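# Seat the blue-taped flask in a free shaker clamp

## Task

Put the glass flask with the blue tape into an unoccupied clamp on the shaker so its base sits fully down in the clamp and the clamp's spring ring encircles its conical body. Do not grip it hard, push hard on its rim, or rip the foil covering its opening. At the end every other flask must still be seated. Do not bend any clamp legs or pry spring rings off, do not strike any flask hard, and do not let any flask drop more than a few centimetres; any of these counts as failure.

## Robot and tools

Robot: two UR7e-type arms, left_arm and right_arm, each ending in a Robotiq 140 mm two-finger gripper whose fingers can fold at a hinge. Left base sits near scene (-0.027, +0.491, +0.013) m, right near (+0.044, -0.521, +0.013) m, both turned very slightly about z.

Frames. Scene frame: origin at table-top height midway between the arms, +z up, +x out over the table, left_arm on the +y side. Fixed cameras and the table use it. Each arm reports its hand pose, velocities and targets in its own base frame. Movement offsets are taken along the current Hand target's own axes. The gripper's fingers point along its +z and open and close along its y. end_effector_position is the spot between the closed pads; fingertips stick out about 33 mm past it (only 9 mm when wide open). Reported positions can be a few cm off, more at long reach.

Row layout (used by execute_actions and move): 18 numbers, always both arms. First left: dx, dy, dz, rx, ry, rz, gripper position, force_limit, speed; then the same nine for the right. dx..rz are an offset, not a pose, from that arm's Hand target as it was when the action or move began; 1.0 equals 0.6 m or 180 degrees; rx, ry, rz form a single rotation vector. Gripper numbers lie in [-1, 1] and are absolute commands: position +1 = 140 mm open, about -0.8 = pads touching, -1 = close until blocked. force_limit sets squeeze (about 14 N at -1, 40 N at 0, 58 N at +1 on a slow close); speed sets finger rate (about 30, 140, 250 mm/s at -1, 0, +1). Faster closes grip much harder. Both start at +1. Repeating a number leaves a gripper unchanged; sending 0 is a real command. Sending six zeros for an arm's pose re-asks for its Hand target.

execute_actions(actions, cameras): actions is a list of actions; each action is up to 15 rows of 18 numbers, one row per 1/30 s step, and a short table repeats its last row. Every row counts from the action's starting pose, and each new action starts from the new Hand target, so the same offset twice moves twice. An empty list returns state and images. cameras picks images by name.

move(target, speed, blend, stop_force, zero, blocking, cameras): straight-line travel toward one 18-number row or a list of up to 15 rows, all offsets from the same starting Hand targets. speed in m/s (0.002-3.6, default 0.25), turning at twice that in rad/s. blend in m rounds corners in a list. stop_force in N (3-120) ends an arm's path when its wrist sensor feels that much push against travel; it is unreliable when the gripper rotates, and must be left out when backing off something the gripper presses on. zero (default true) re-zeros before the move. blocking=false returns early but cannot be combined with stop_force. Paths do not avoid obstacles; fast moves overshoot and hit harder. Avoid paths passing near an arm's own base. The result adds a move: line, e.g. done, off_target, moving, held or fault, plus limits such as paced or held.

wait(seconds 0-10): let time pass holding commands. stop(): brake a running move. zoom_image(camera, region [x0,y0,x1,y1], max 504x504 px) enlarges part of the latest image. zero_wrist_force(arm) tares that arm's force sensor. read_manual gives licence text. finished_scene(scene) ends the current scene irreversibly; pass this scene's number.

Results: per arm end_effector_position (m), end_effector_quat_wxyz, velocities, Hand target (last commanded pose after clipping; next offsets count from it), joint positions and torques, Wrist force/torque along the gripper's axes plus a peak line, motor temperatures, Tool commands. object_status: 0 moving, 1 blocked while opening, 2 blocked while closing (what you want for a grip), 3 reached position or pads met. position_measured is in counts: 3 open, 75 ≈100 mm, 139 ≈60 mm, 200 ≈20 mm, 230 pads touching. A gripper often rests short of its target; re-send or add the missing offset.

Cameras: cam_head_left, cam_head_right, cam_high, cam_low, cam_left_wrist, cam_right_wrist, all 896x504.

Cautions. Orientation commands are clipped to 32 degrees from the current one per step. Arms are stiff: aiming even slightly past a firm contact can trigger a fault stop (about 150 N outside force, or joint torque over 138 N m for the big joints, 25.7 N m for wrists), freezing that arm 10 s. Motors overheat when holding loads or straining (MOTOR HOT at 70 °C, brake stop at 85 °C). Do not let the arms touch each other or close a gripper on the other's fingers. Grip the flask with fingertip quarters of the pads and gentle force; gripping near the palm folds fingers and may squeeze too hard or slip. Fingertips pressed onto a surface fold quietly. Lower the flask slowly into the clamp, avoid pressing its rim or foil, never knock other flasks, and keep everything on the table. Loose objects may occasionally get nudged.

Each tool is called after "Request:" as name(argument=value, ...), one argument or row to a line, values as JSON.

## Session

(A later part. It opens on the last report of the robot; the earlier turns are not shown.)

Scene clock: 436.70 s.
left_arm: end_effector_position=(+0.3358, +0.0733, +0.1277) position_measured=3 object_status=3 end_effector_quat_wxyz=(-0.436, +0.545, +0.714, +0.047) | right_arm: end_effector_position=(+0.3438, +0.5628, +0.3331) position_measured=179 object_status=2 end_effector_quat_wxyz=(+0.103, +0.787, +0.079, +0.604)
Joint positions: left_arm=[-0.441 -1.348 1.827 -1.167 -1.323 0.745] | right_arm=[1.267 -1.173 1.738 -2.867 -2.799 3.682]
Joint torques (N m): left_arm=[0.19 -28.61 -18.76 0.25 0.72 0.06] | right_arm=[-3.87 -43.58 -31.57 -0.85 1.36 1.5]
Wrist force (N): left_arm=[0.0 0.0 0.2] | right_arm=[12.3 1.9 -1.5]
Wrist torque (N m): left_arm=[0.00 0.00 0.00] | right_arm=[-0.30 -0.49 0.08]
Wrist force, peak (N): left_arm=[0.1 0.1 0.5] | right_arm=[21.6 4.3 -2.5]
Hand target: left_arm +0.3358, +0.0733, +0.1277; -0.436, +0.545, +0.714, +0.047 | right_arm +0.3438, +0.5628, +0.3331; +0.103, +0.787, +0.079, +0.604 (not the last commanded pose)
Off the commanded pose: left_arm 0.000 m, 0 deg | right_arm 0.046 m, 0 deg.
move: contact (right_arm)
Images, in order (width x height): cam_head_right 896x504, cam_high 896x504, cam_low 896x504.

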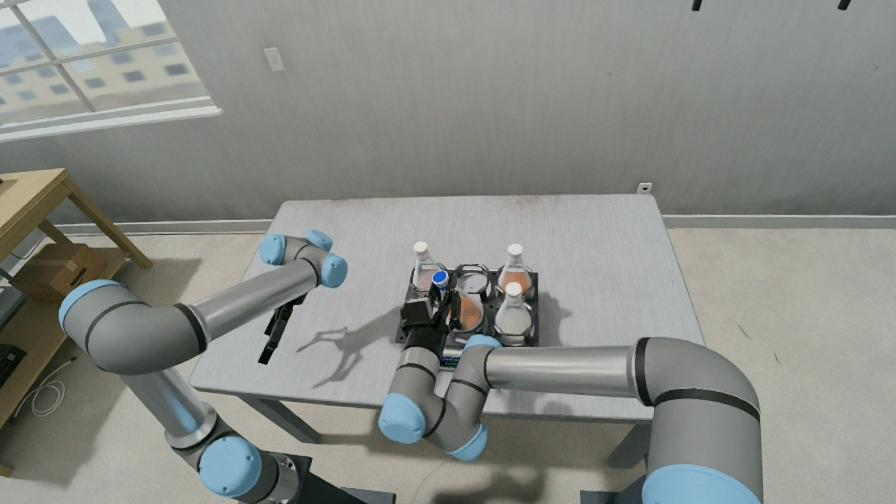

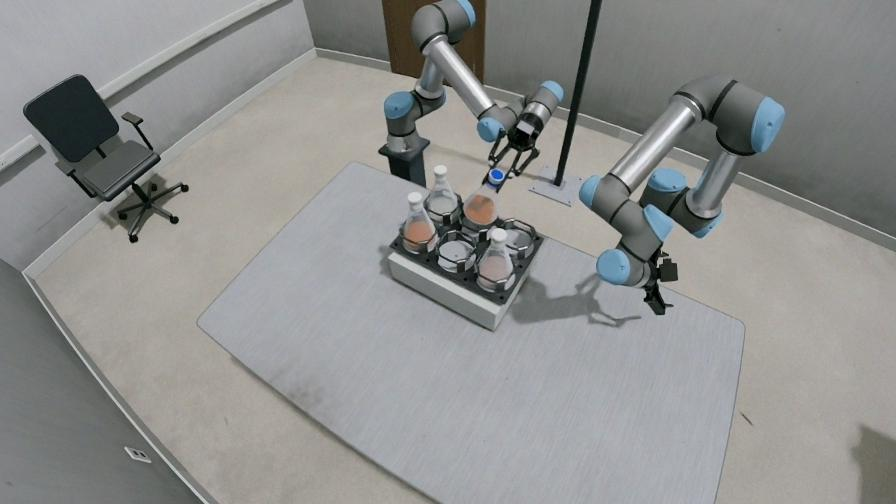

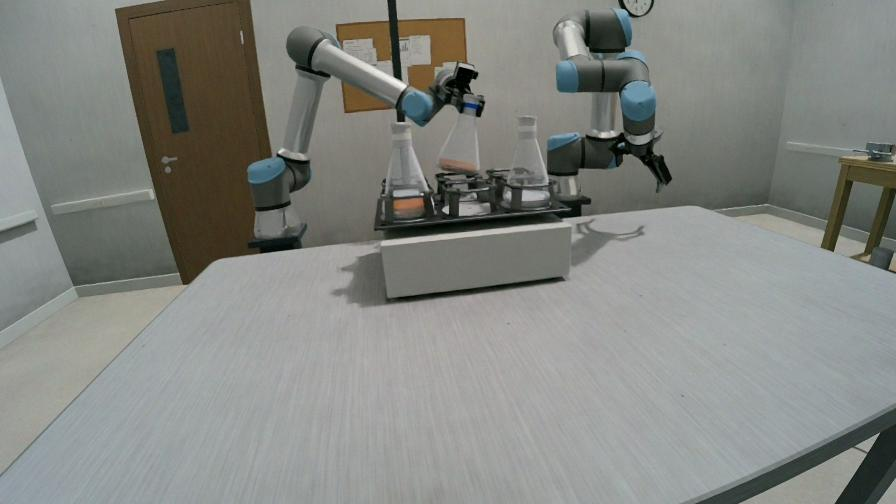

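Request:
move(
  target=[0,0,0,0,0,0,1,1,1,0.0033,0.013,-0.0008,0,0,0,-1,-0.02,-1],
  speed=0.03,
)

Request:
move(
  target=[0,0,0,0,0,0,1,1,1,-0.0778,-0.0216,0.0208,0,0,0,-1,-0.02,-1],
  speed=0.014,
  stop_force=15,
  cameras=["cam_low","cam_high","cam_head_right"],
)

Request:
zoom_image(
  camera="cam_low",
  region=[410, 110, 540, 230],
)

Request:
zoom_image(
  camera="cam_high",
  region=[420, 140, 530, 250],
)

Request:
zoom_image(
  camera="cam_head_right",
  region=[410, 250, 510, 350],
)

Scene clock: 459.10 s.
left_arm: end_effector_position=(+0.3358, +0.0733, +0.1277) position_measured=3 object_status=3 end_effector_quat_wxyz=(-0.436, +0.545, +0.714, +0.047) | right_arm: end_effector_position=(+0.3438, +0.5557, +0.3371) position_measured=179 object_status=2 end_effector_quat_wxyz=(+0.103, +0.787, +0.079, +0.604)
Joint positions: left_arm=[-0.441 -1.348 1.827 -1.167 -1.323 0.745] | right_arm=[1.263 -1.191 1.754 -2.873 -2.796 3.674]
Joint torques (N m): left_arm=[-0.85 -27.18 -19.51 0.14 0.81 -0.17] | right_arm=[-0.8 -26.72 -31.18 -4.26 0.23 -0.6]
Wrist force (N): left_arm=[0.0 0.2 0.0] | right_arm=[-3.4 -1.9 0.4]
Wrist torque (N m): left_arm=[0.05 0.00 0.00] | right_arm=[-0.29 0.04 0.27]
Wrist force, peak (N): left_arm=[-0.1 0.4 0.1] | right_arm=[12.3 1.7 -1.6]
Hand target: left_arm +0.3358, +0.0733, +0.1277; -0.436, +0.545, +0.714, +0.047 | right_arm +0.3438, +0.5558, +0.3371; +0.103, +0.787, +0.079, +0.604
Off the commanded pose: left_arm 0.000 m, 0 deg | right_arm 0.000 m, 0 deg.
move: done

Scene clock: 461.17 s.
left_arm: end_effector_position=(+0.3358, +0.0733, +0.1277) position_measured=3 object_status=3 end_effector_quat_wxyz=(-0.436, +0.545, +0.714, +0.047) | right_arm: end_effector_position=(+0.3438, +0.5558, +0.3233) position_measured=179 object_status=2 end_effector_quat_wxyz=(+0.103, +0.787, +0.079, +0.604)
Joint positions: left_arm=[-0.441 -1.348 1.827 -1.167 -1.323 0.745] | right_arm=[1.263 -1.173 1.769 -2.906 -2.797 3.674]
Joint torques (N m): left_arm=[-1.17 -27.28 -18.23 0.11 0.76 -0.34] | right_arm=[6.85 -47.83 -35.26 -3.08 -0.32 1.73]
Wrist force (N): left_arm=[0.2 0.3 0.2] | right_arm=[0.2 2.4 1.8]
Wrist torque (N m): left_arm=[0.05 -0.06 0.00] | right_arm=[-0.47 0.05 -0.36]
Wrist force, peak (N): left_arm=[0.1 0.3 0.1] | right_arm=[11.3 5.8 0.9]
Hand target: left_arm +0.3358, +0.0733, +0.1277; -0.436, +0.545, +0.714, +0.047 | right_arm +0.3438, +0.5558, +0.3233; +0.103, +0.787, +0.079, +0.604 (not the last commanded pose)
Off the commanded pose: left_arm 0.000 m, 0 deg | right_arm 0.036 m, 0 deg.
move: contact (right_arm)
Images, in order (width x height): cam_head_right 896x504, cam_high 896x504, cam_low 896x504.

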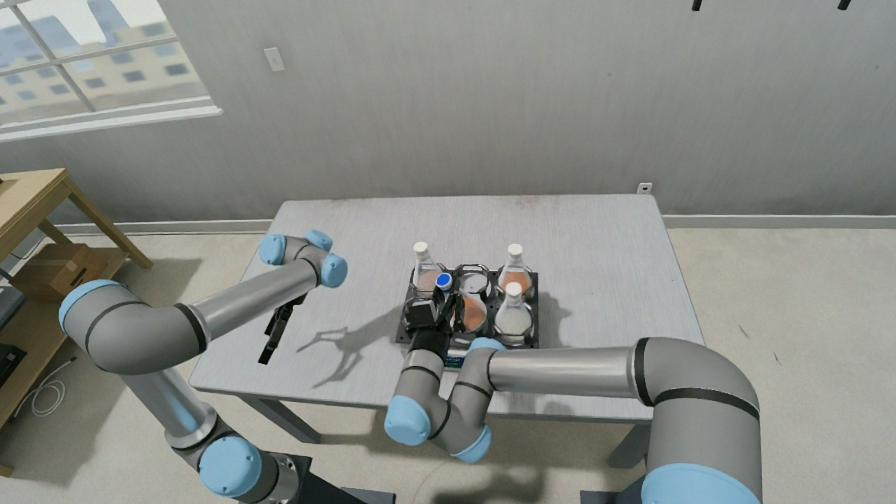

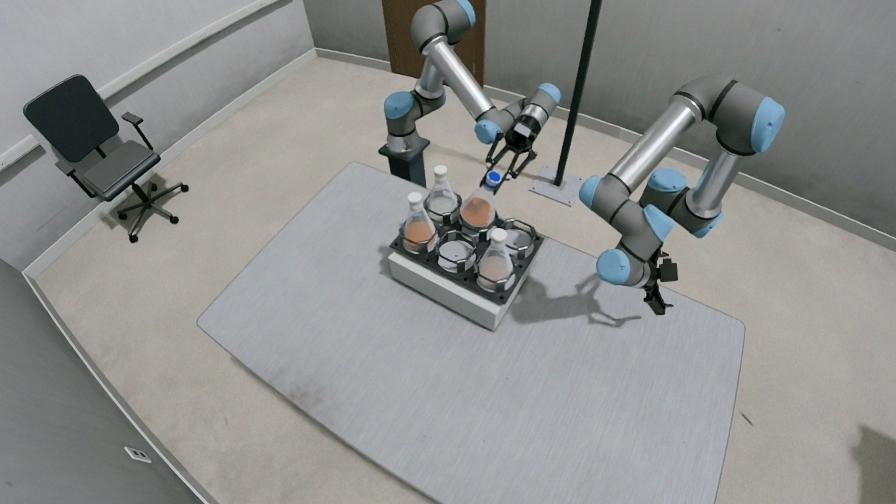

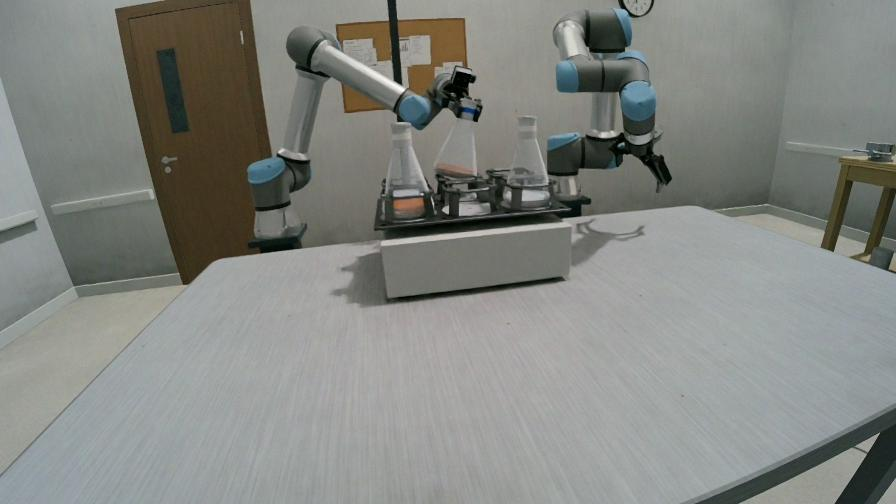

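Scaled by 3.877 from the camera's 896x504 image, which has a finer 1280x720 frame.

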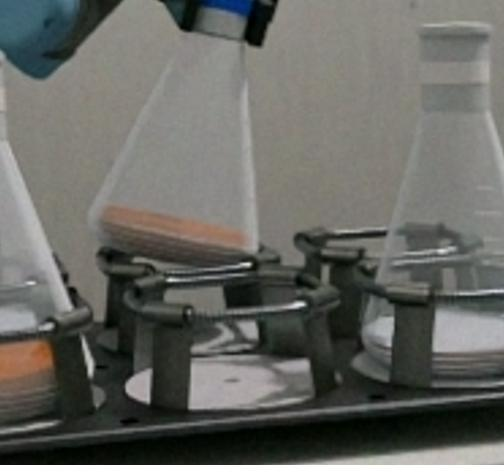

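Scaled by 4.582 from the camera's 896x504 image, which has a finer 1280x720 frame.

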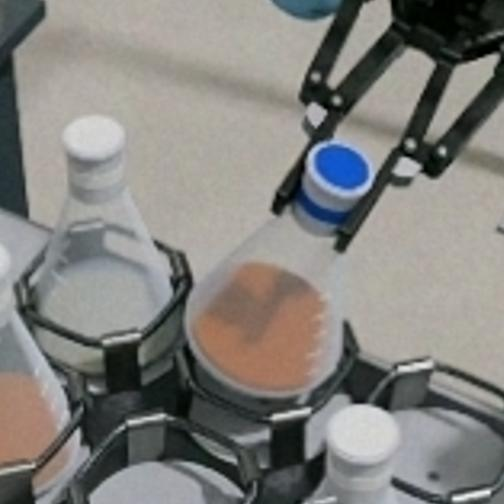

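Scaled by 5.040 from the camera's 896x504 image, which has a finer 1280x720 frame.

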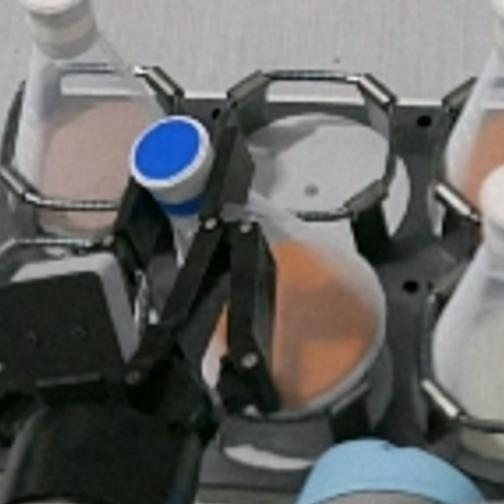

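Request:
move(
  target=[0,0,0,0,0,0,1,1,1,-0.056,-0.0155,0.015,0,0,0,-1,-0.02,-1],
  speed=0.012,
  stop_force=30,
  cameras=["cam_low","cam_high","cam_head_right"],
)

Request:
zoom_image(
  camera="cam_low",
  region=[410, 110, 540, 230],
)

Request:
zoom_image(
  camera="cam_high",
  region=[420, 140, 530, 250],
)

Request:
zoom_image(
  camera="cam_head_right",
  region=[410, 250, 510, 350],
)

Scene clock: 476.73 s.
left_arm: end_effector_position=(+0.3358, +0.0733, +0.1277) position_measured=3 object_status=3 end_effector_quat_wxyz=(-0.436, +0.545, +0.714, +0.047) | right_arm: end_effector_position=(+0.3439, +0.5558, +0.3201) position_measured=179 object_status=2 end_effector_quat_wxyz=(+0.103, +0.787, +0.078, +0.604)
Joint positions: left_arm=[-0.441 -1.348 1.827 -1.167 -1.323 0.745] | right_arm=[1.263 -1.168 1.773 -2.915 -2.797 3.674]
Joint torques (N m): left_arm=[-0.44 -28.04 -18.29 0.35 0.78 -0.04] | right_arm=[7.36 -35.5 -24.32 1.68 2.45 2.62]
Wrist force (N): left_arm=[0.2 0.0 0.1] | right_arm=[28.9 0.7 -0.2]
Wrist torque (N m): left_arm=[0.01 -0.04 0.01] | right_arm=[-0.58 -0.78 -0.30]
Wrist force, peak (N): left_arm=[0.4 0.3 0.0] | right_arm=[38.7 0.0 -0.5]
Hand target: left_arm +0.3358, +0.0733, +0.1277; -0.436, +0.545, +0.714, +0.047 | right_arm +0.3439, +0.5558, +0.3201; +0.103, +0.787, +0.078, +0.604 (not the last commanded pose)
Off the commanded pose: left_arm 0.000 m, 0 deg | right_arm 0.033 m, 0 deg.
move: contact (right_arm)
Images, in order (width x height): cam_head_right 896x504, cam_high 896x504, cam_low 896x504.

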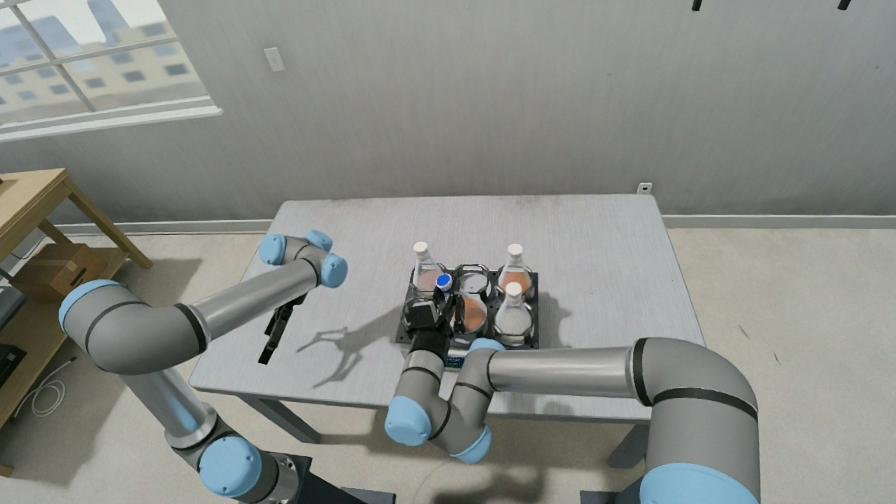

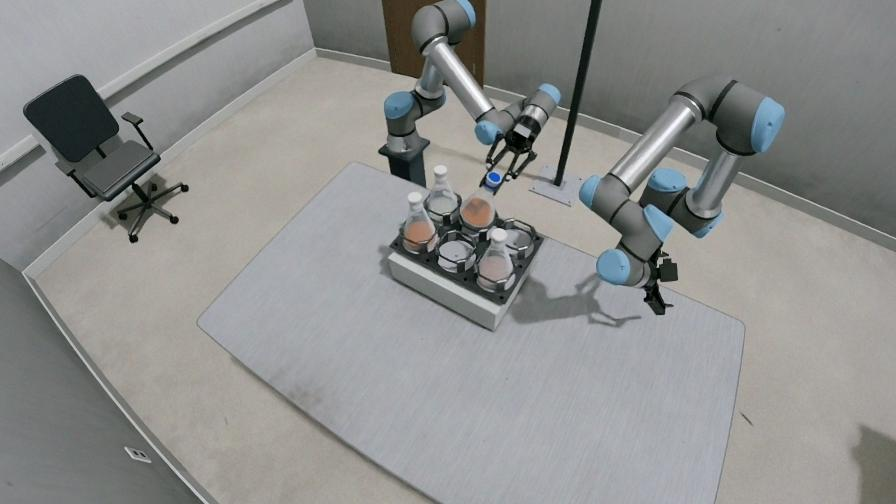

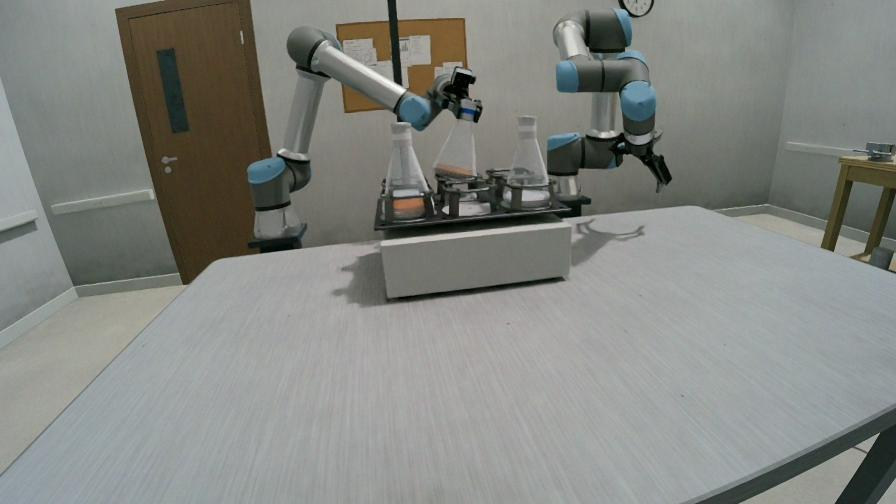

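Scaled by 3.877 from the camera's 896x504 image, which has a finer 1280x720 frame.

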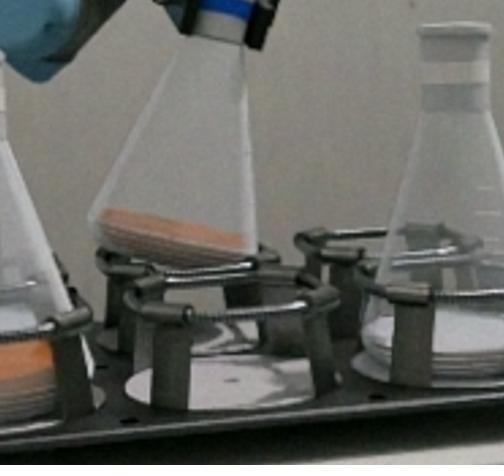

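Scaled by 4.582 from the camera's 896x504 image, which has a finer 1280x720 frame.

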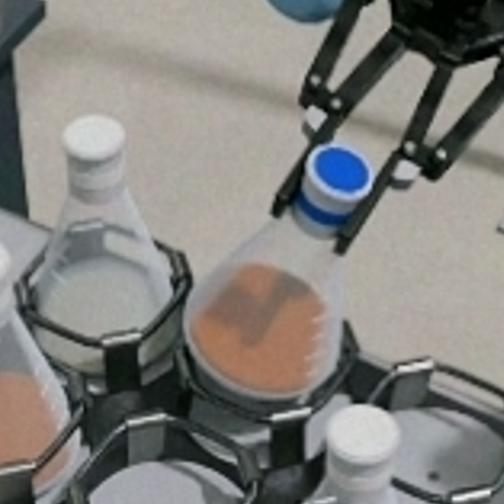

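Scaled by 5.040 from the camera's 896x504 image, which has a finer 1280x720 frame.

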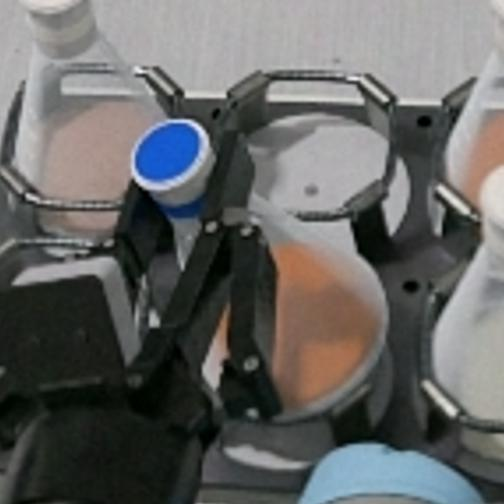

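Request:
move(
  target=[0,0,0,0,0,0,1,1,1,0.0088,0.0017,0.008,0,0,0,-1,-0.02,-1],
  speed=0.03,
)

Request:
move(
  target=[0,0,0,0,0,0,1,1,1,-0.056,-0.0155,0.015,0,0,0,-1,-0.02,-1],
  speed=0.012,
  stop_force=30,
  cameras=["cam_low","cam_high","cam_head_right"],
)

Request:
zoom_image(
  camera="cam_low",
  region=[410, 110, 540, 230],
)

Request:
zoom_image(
  camera="cam_high",
  region=[420, 140, 530, 250],
)

Request:
zoom_image(
  camera="cam_head_right",
  region=[410, 250, 510, 350],
)

Scene clock: 494.67 s.
left_arm: end_effector_position=(+0.3358, +0.0733, +0.1277) position_measured=3 object_status=3 end_effector_quat_wxyz=(-0.436, +0.545, +0.714, +0.047) | right_arm: end_effector_position=(+0.3500, +0.5558, +0.3242) position_measured=179 object_status=2 end_effector_quat_wxyz=(+0.103, +0.787, +0.078, +0.604)
Joint positions: left_arm=[-0.441 -1.348 1.827 -1.167 -1.323 0.745] | right_arm=[1.253 -1.168 1.764 -2.927 -2.79 3.652]
Joint torques (N m): left_arm=[0.05 -26.88 -19.47 0.33 0.75 -0.12] | right_arm=[5.35 -26.19 -25.68 -3.04 -1.12 1.61]
Wrist force (N): left_arm=[0.0 0.0 0.1] | right_arm=[-3.3 -2.0 0.3]
Wrist torque (N m): left_arm=[0.00 0.00 0.00] | right_arm=[-0.33 0.02 0.30]
Wrist force, peak (N): left_arm=[-0.1 0.5 0.0] | right_arm=[29.3 0.7 -0.2]
Hand target: left_arm +0.3358, +0.0733, +0.1277; -0.436, +0.545, +0.714, +0.047 | right_arm +0.3499, +0.5558, +0.3241; +0.103, +0.787, +0.078, +0.604
Off the commanded pose: left_arm 0.000 m, 0 deg | right_arm 0.000 m, 0 deg.
move: done

Scene clock: 496.63 s.
left_arm: end_effector_position=(+0.3358, +0.0733, +0.1277) position_measured=3 object_status=3 end_effector_quat_wxyz=(-0.436, +0.545, +0.714, +0.047) | right_arm: end_effector_position=(+0.3498, +0.5558, +0.3142) position_measured=179 object_status=2 end_effector_quat_wxyz=(+0.103, +0.787, +0.078, +0.604)
Joint positions: left_arm=[-0.441 -1.348 1.827 -1.167 -1.323 0.745] | right_arm=[1.253 -1.154 1.774 -2.951 -2.79 3.652]
Joint torques (N m): left_arm=[-0.86 -27.44 -19.22 0.15 0.87 -0.14] | right_arm=[-2.6 -41.6 -28.76 0.44 0.59 1.41]
Wrist force (N): left_arm=[0.1 0.1 0.1] | right_arm=[17.3 -1.1 -4.9]
Wrist torque (N m): left_arm=[0.01 -0.03 0.01] | right_arm=[-0.46 -0.48 -0.08]
Wrist force, peak (N): left_arm=[0.4 0.2 0.2] | right_arm=[28.2 -2.5 -7.8]
Hand target: left_arm +0.3358, +0.0733, +0.1277; -0.436, +0.545, +0.714, +0.047 | right_arm +0.3499, +0.5558, +0.3142; +0.103, +0.787, +0.078, +0.604 (not the last commanded pose)
Off the commanded pose: left_arm 0.000 m, 0 deg | right_arm 0.026 m, 0 deg.
move: contact (right_arm)
Images, in order (width x height): cam_head_right 896x504, cam_high 896x504, cam_low 896x504.

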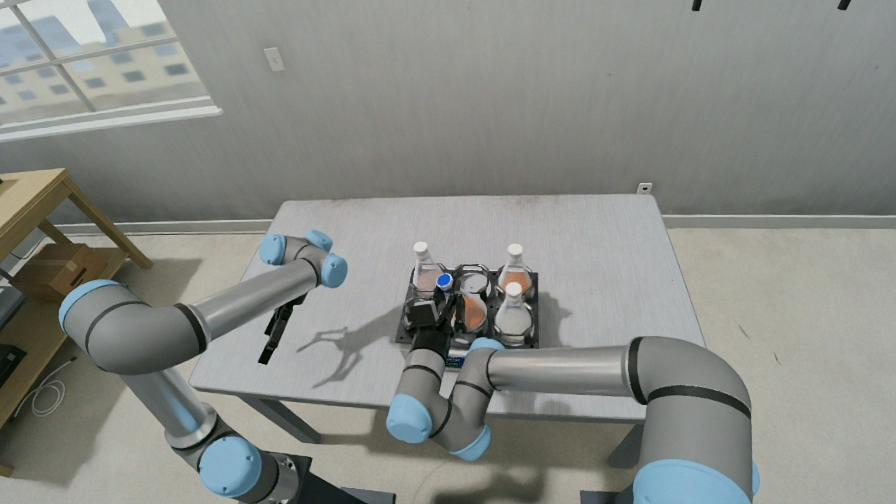

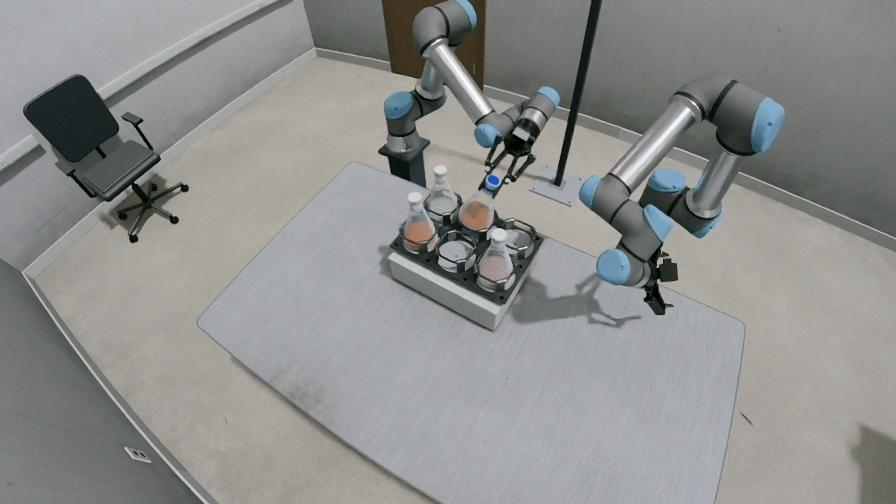

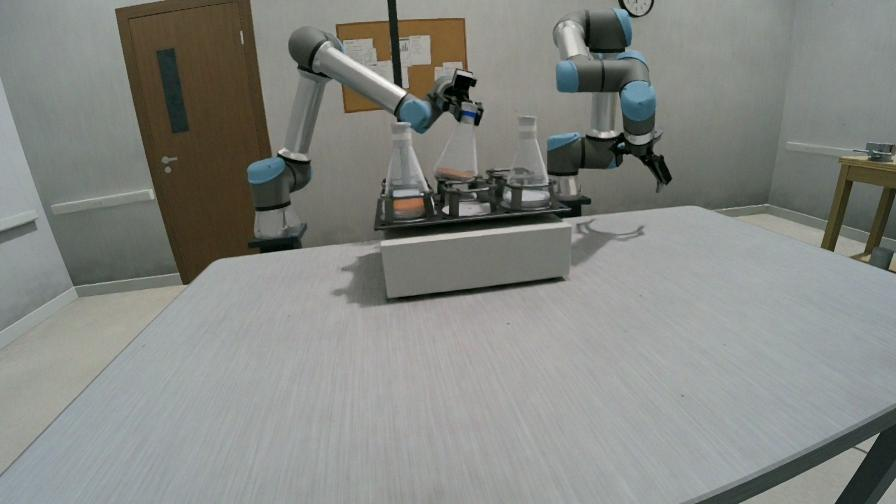

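Scaled by 3.877 from the camera's 896x504 image, which has a finer 1280x720 frame.

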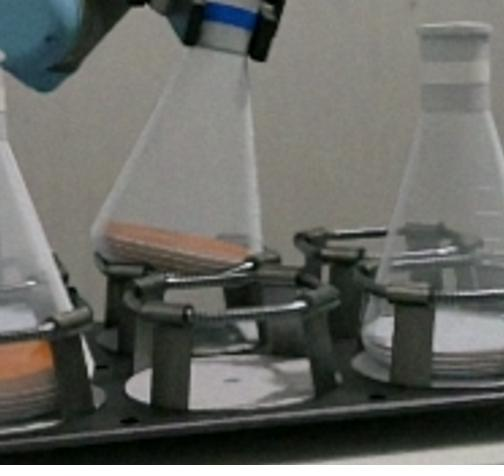

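Scaled by 4.582 from the camera's 896x504 image, which has a finer 1280x720 frame.

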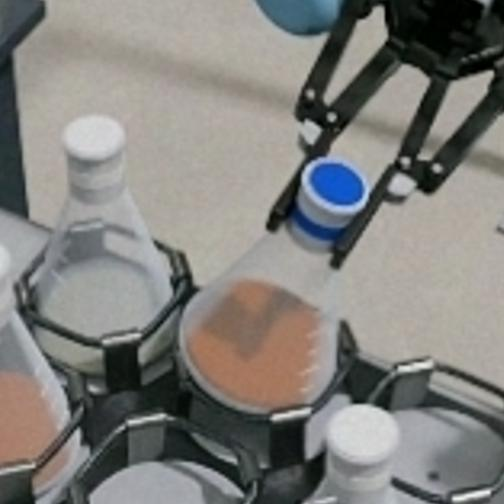

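Scaled by 5.040 from the camera's 896x504 image, which has a finer 1280x720 frame.

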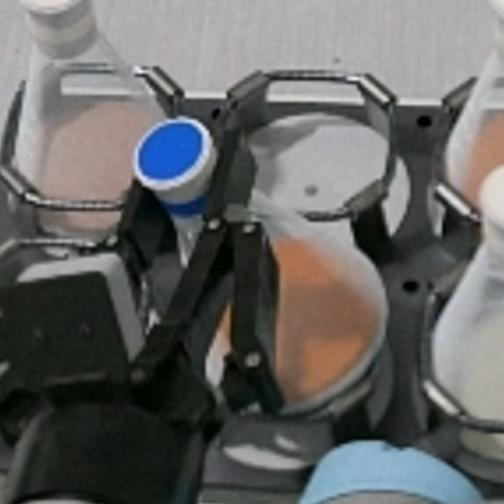

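Request:
move(
  target=[0,0,0,0,0,0,1,1,1,-0.0436,-0.0121,0.0117,0,0,0,-1,-0.02,-1],
  speed=0.012,
  stop_force=40,
  cameras=["cam_low","cam_high","cam_right_wrist"],
)

Request:
zoom_image(
  camera="cam_low",
  region=[410, 110, 540, 230],
)

Request:
zoom_image(
  camera="cam_high",
  region=[420, 140, 530, 250],
)

Scene clock: 511.30 s.
left_arm: end_effector_position=(+0.3358, +0.0733, +0.1277) position_measured=3 object_status=3 end_effector_quat_wxyz=(-0.436, +0.545, +0.714, +0.047) | right_arm: end_effector_position=(+0.3499, +0.5558, +0.3028) position_measured=179 object_status=2 end_effector_quat_wxyz=(+0.103, +0.787, +0.078, +0.604)
Joint positions: left_arm=[-0.441 -1.348 1.827 -1.167 -1.323 0.745] | right_arm=[1.253 -1.138 1.785 -2.979 -2.79 3.652]
Joint torques (N m): left_arm=[0.65 -26.79 -19.52 0.42 0.82 -0.08] | right_arm=[-6.3 -27.55 -9.05 7.12 4.06 -0.72]
Wrist force (N): left_arm=[0.2 0.1 0.0] | right_arm=[53.5 -16.9 -3.6]
Wrist torque (N m): left_arm=[0.02 -0.02 0.00] | right_arm=[-0.08 -0.37 0.86]
Wrist force, peak (N): left_arm=[0.0 0.3 0.4] | right_arm=[64.4 -19.9 -7.1]
Hand target: left_arm +0.3358, +0.0733, +0.1277; -0.436, +0.545, +0.714, +0.047 | right_arm +0.3499, +0.5558, +0.3028; +0.103, +0.787, +0.078, +0.604 (not the last commanded pose)
Off the commanded pose: left_arm 0.000 m, 0 deg | right_arm 0.017 m, 0 deg.
move: contact (right_arm)
Images, in order (width x height): cam_high 896x504, cam_low 896x504, cam_right_wrist 896x504.

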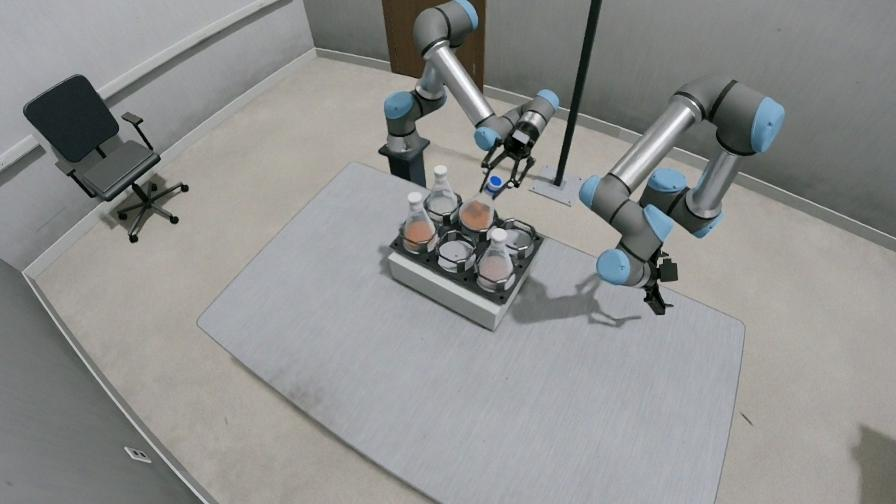

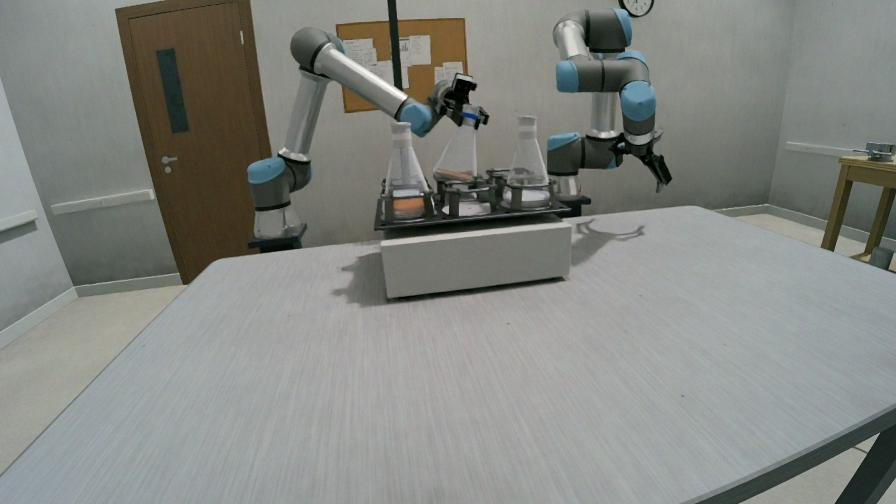

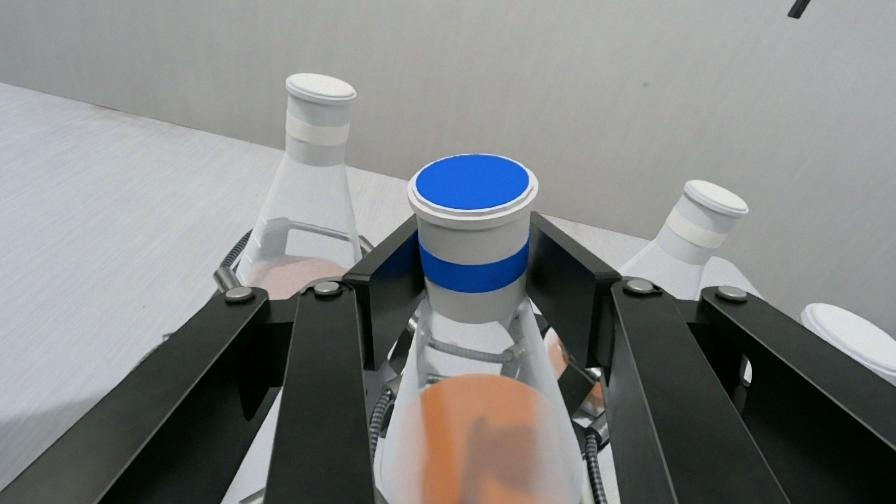

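Scaled by 3.877 from the camera's 896x504 image, which has a finer 1280x720 frame.

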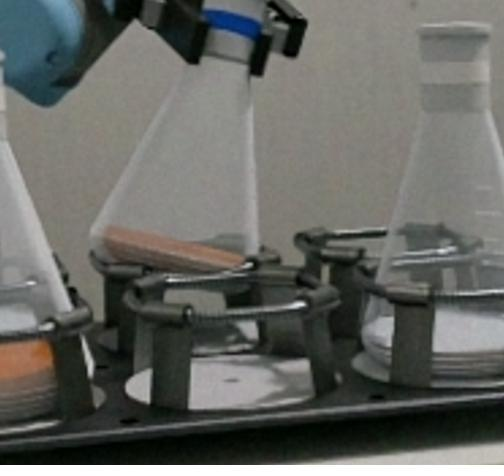

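Scaled by 4.582 from the camera's 896x504 image, which has a finer 1280x720 frame.

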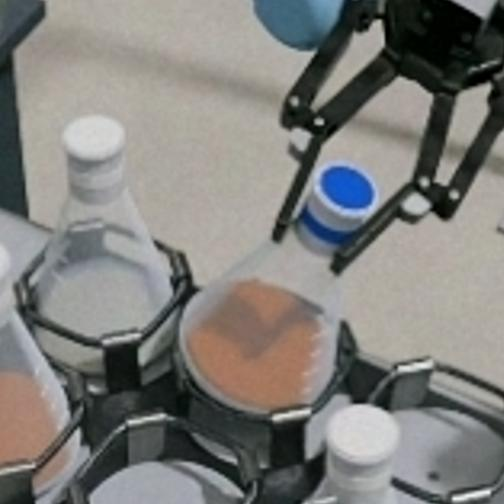

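Request:
move(
  target=[0,0,0,0,0,0,1,1,1,0.0124,0.0035,-0.0033,0,0,0,-1,-0.02,-1],
  speed=0.03,
  cameras=["cam_low","cam_high","cam_right_wrist"],
)

Request:
zoom_image(
  camera="cam_low",
  region=[410, 110, 540, 230],
)

Request:
zoom_image(
  camera="cam_high",
  region=[420, 140, 530, 250],
)

Scene clock: 522.23 s.
left_arm: end_effector_position=(+0.3358, +0.0733, +0.1277) position_measured=3 object_status=3 end_effector_quat_wxyz=(-0.436, +0.545, +0.714, +0.047) | right_arm: end_effector_position=(+0.3499, +0.5558, +0.3108) position_measured=180 object_status=2 end_effector_quat_wxyz=(+0.103, +0.787, +0.078, +0.604)
Joint positions: left_arm=[-0.441 -1.348 1.827 -1.167 -1.323 0.745] | right_arm=[1.253 -1.149 1.778 -2.96 -2.79 3.652]
Joint torques (N m): left_arm=[0.02 -27.06 -19.8 0.18 0.9 -0.29] | right_arm=[-5.63 -36.53 -29.81 -4.39 -3.14 0.29]
Wrist force (N): left_arm=[0.2 0.2 0.0] | right_arm=[-1.4 -3.1 -0.2]
Wrist torque (N m): left_arm=[0.05 -0.04 0.00] | right_arm=[-0.26 -0.05 0.36]
Wrist force, peak (N): left_arm=[0.3 0.3 0.0] | right_arm=[53.7 -17.1 -3.5]
Hand target: left_arm +0.3358, +0.0733, +0.1277; -0.436, +0.545, +0.714, +0.047 | right_arm +0.3499, +0.5558, +0.3107; +0.103, +0.787, +0.078, +0.604
Off the commanded pose: left_arm 0.000 m, 0 deg | right_arm 0.000 m, 0 deg.
move: done
Images, in order (width x height): cam_high 896x504, cam_low 896x504, cam_right_wrist 896x504.

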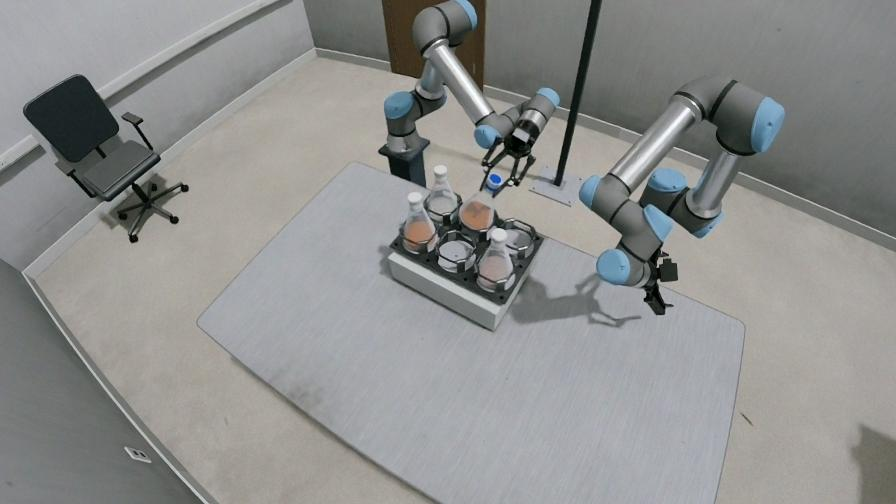

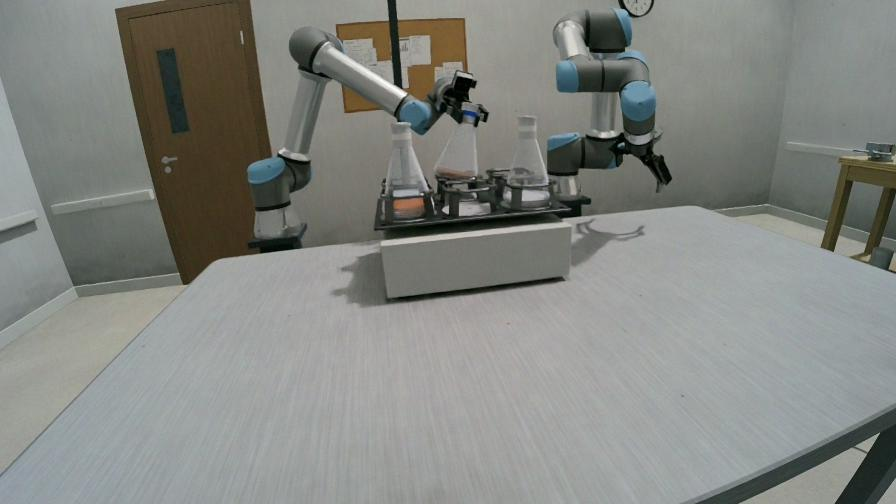

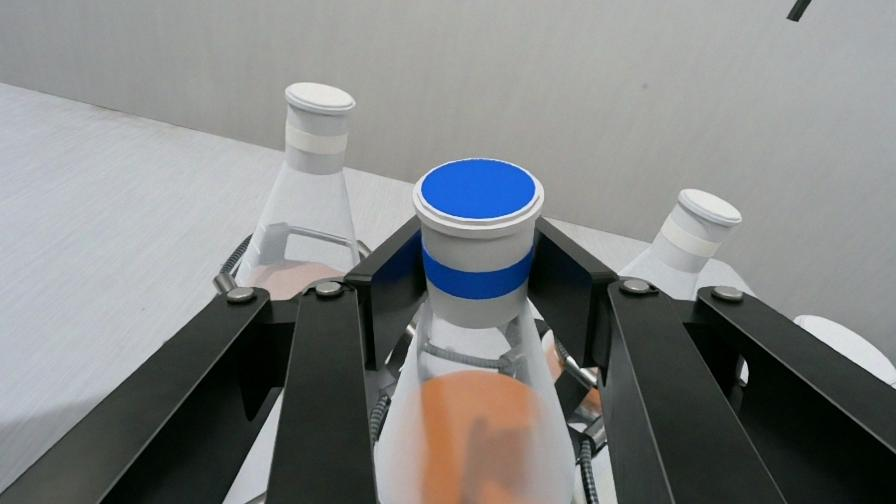

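Scaled by 3.877 from the camera's 896x504 image, which has a finer 1280x720 frame.

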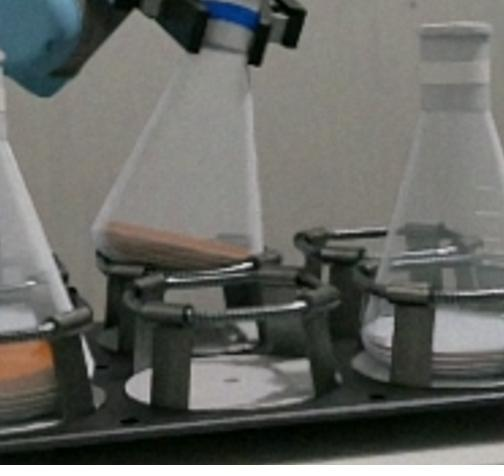

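Scaled by 4.582 from the camera's 896x504 image, which has a finer 1280x720 frame.

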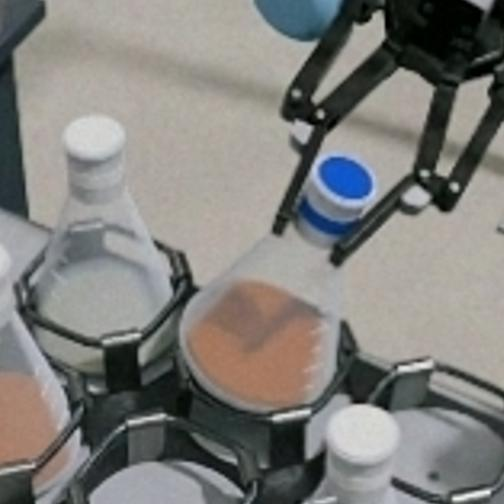

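Request:
move(
  target=[
    [0,0,0,0,0,0,1,1,1,0.0021,-0.0081,-0.0006,0,0,0,-1,-0.02,-1],
    [0,0,0,0,0,0,1,1,1,-0.029,-0.0167,0.0077,0,0,0,-1,-0.02,-1],
  ],
  speed=0.012,
  stop_force=30,
  cameras=["cam_low","cam_high","cam_right_wrist"],
)

Request:
zoom_image(
  camera="cam_low",
  region=[410, 110, 540, 230],
)

Request:
zoom_image(
  camera="cam_high",
  region=[420, 140, 530, 250],
)

Scene clock: 546.93 s.
left_arm: end_effector_position=(+0.3358, +0.0733, +0.1277) position_measured=3 object_status=3 end_effector_quat_wxyz=(-0.436, +0.545, +0.714, +0.047) | right_arm: end_effector_position=(+0.3499, +0.5609, +0.2906) position_measured=194 object_status=2 end_effector_quat_wxyz=(+0.103, +0.787, +0.078, +0.604)
Joint positions: left_arm=[-0.441 -1.348 1.827 -1.167 -1.323 0.745] | right_arm=[1.256 -1.111 1.781 -2.995 -2.792 3.658]
Joint torques (N m): left_arm=[-0.53 -26.87 -18.7 0.28 0.81 -0.06] | right_arm=[-10.04 -44.64 -20.22 1.04 -3.22 -1.56]
Wrist force (N): left_arm=[0.0 0.1 0.1] | right_arm=[12.4 -6.0 -3.3]
Wrist torque (N m): left_arm=[0.02 0.00 0.00] | right_arm=[-0.36 -0.54 0.05]
Wrist force, peak (N): left_arm=[0.2 0.1 0.4] | right_arm=[28.7 -1.8 -2.7]
Hand target: left_arm +0.3358, +0.0733, +0.1277; -0.436, +0.545, +0.714, +0.047 | right_arm +0.3499, +0.5609, +0.2908; +0.103, +0.787, +0.078, +0.604
Off the commanded pose: left_arm 0.000 m, 0 deg | right_arm 0.000 m, 0 deg.
move: done
Images, in order (width x height): cam_high 896x504, cam_low 896x504, cam_right_wrist 896x504.

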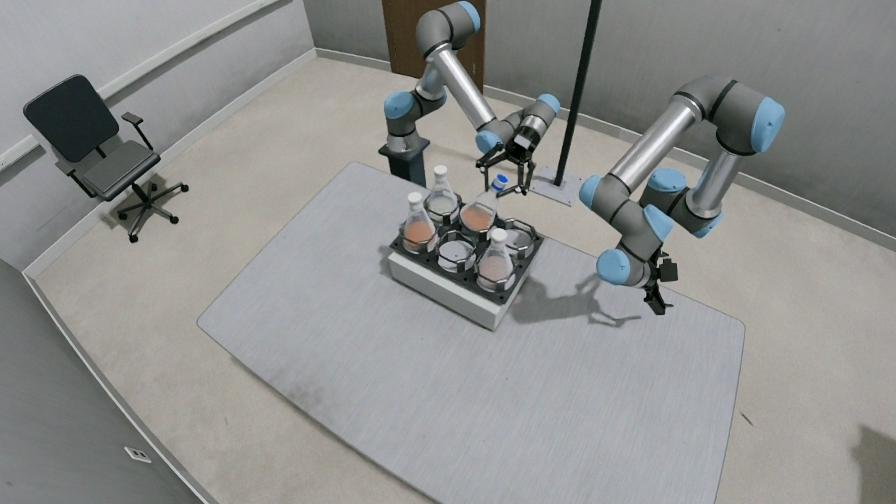

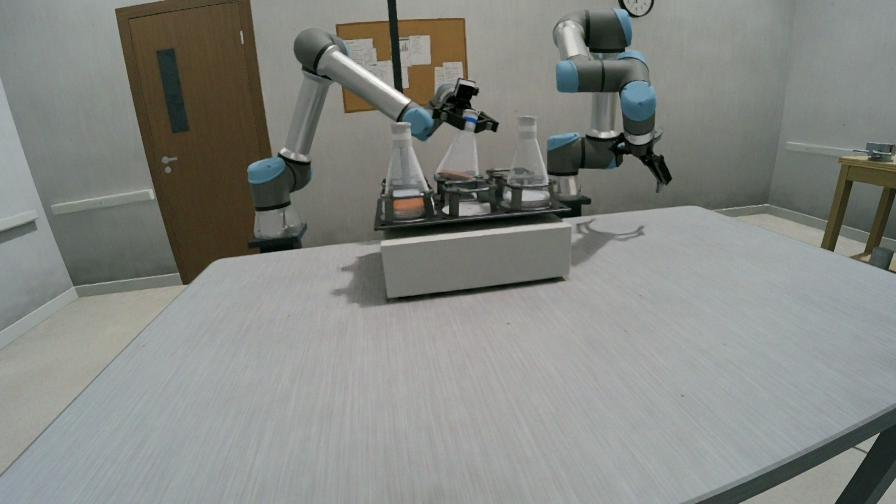

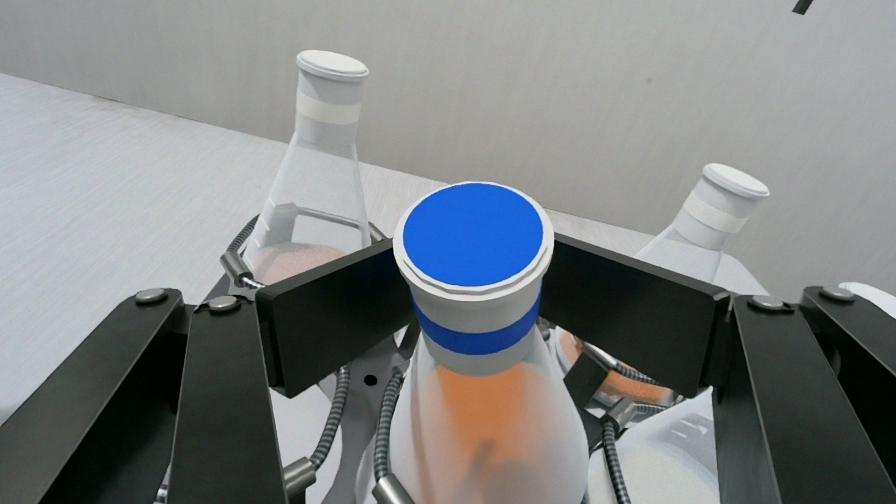

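Scaled by 3.877 from the camera's 896x504 image, which has a finer 1280x720 frame.

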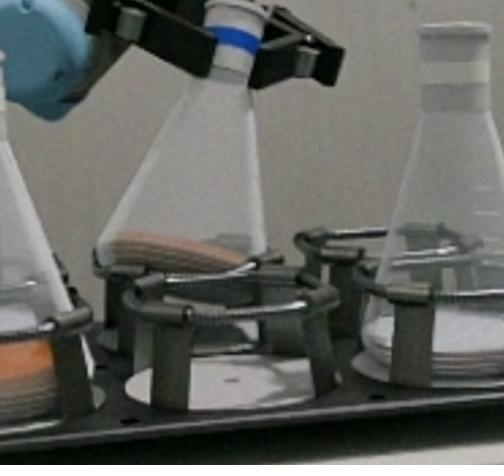

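Scaled by 4.582 from the camera's 896x504 image, which has a finer 1280x720 frame.

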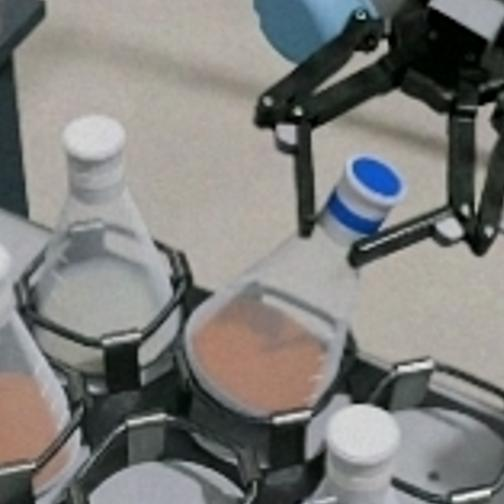

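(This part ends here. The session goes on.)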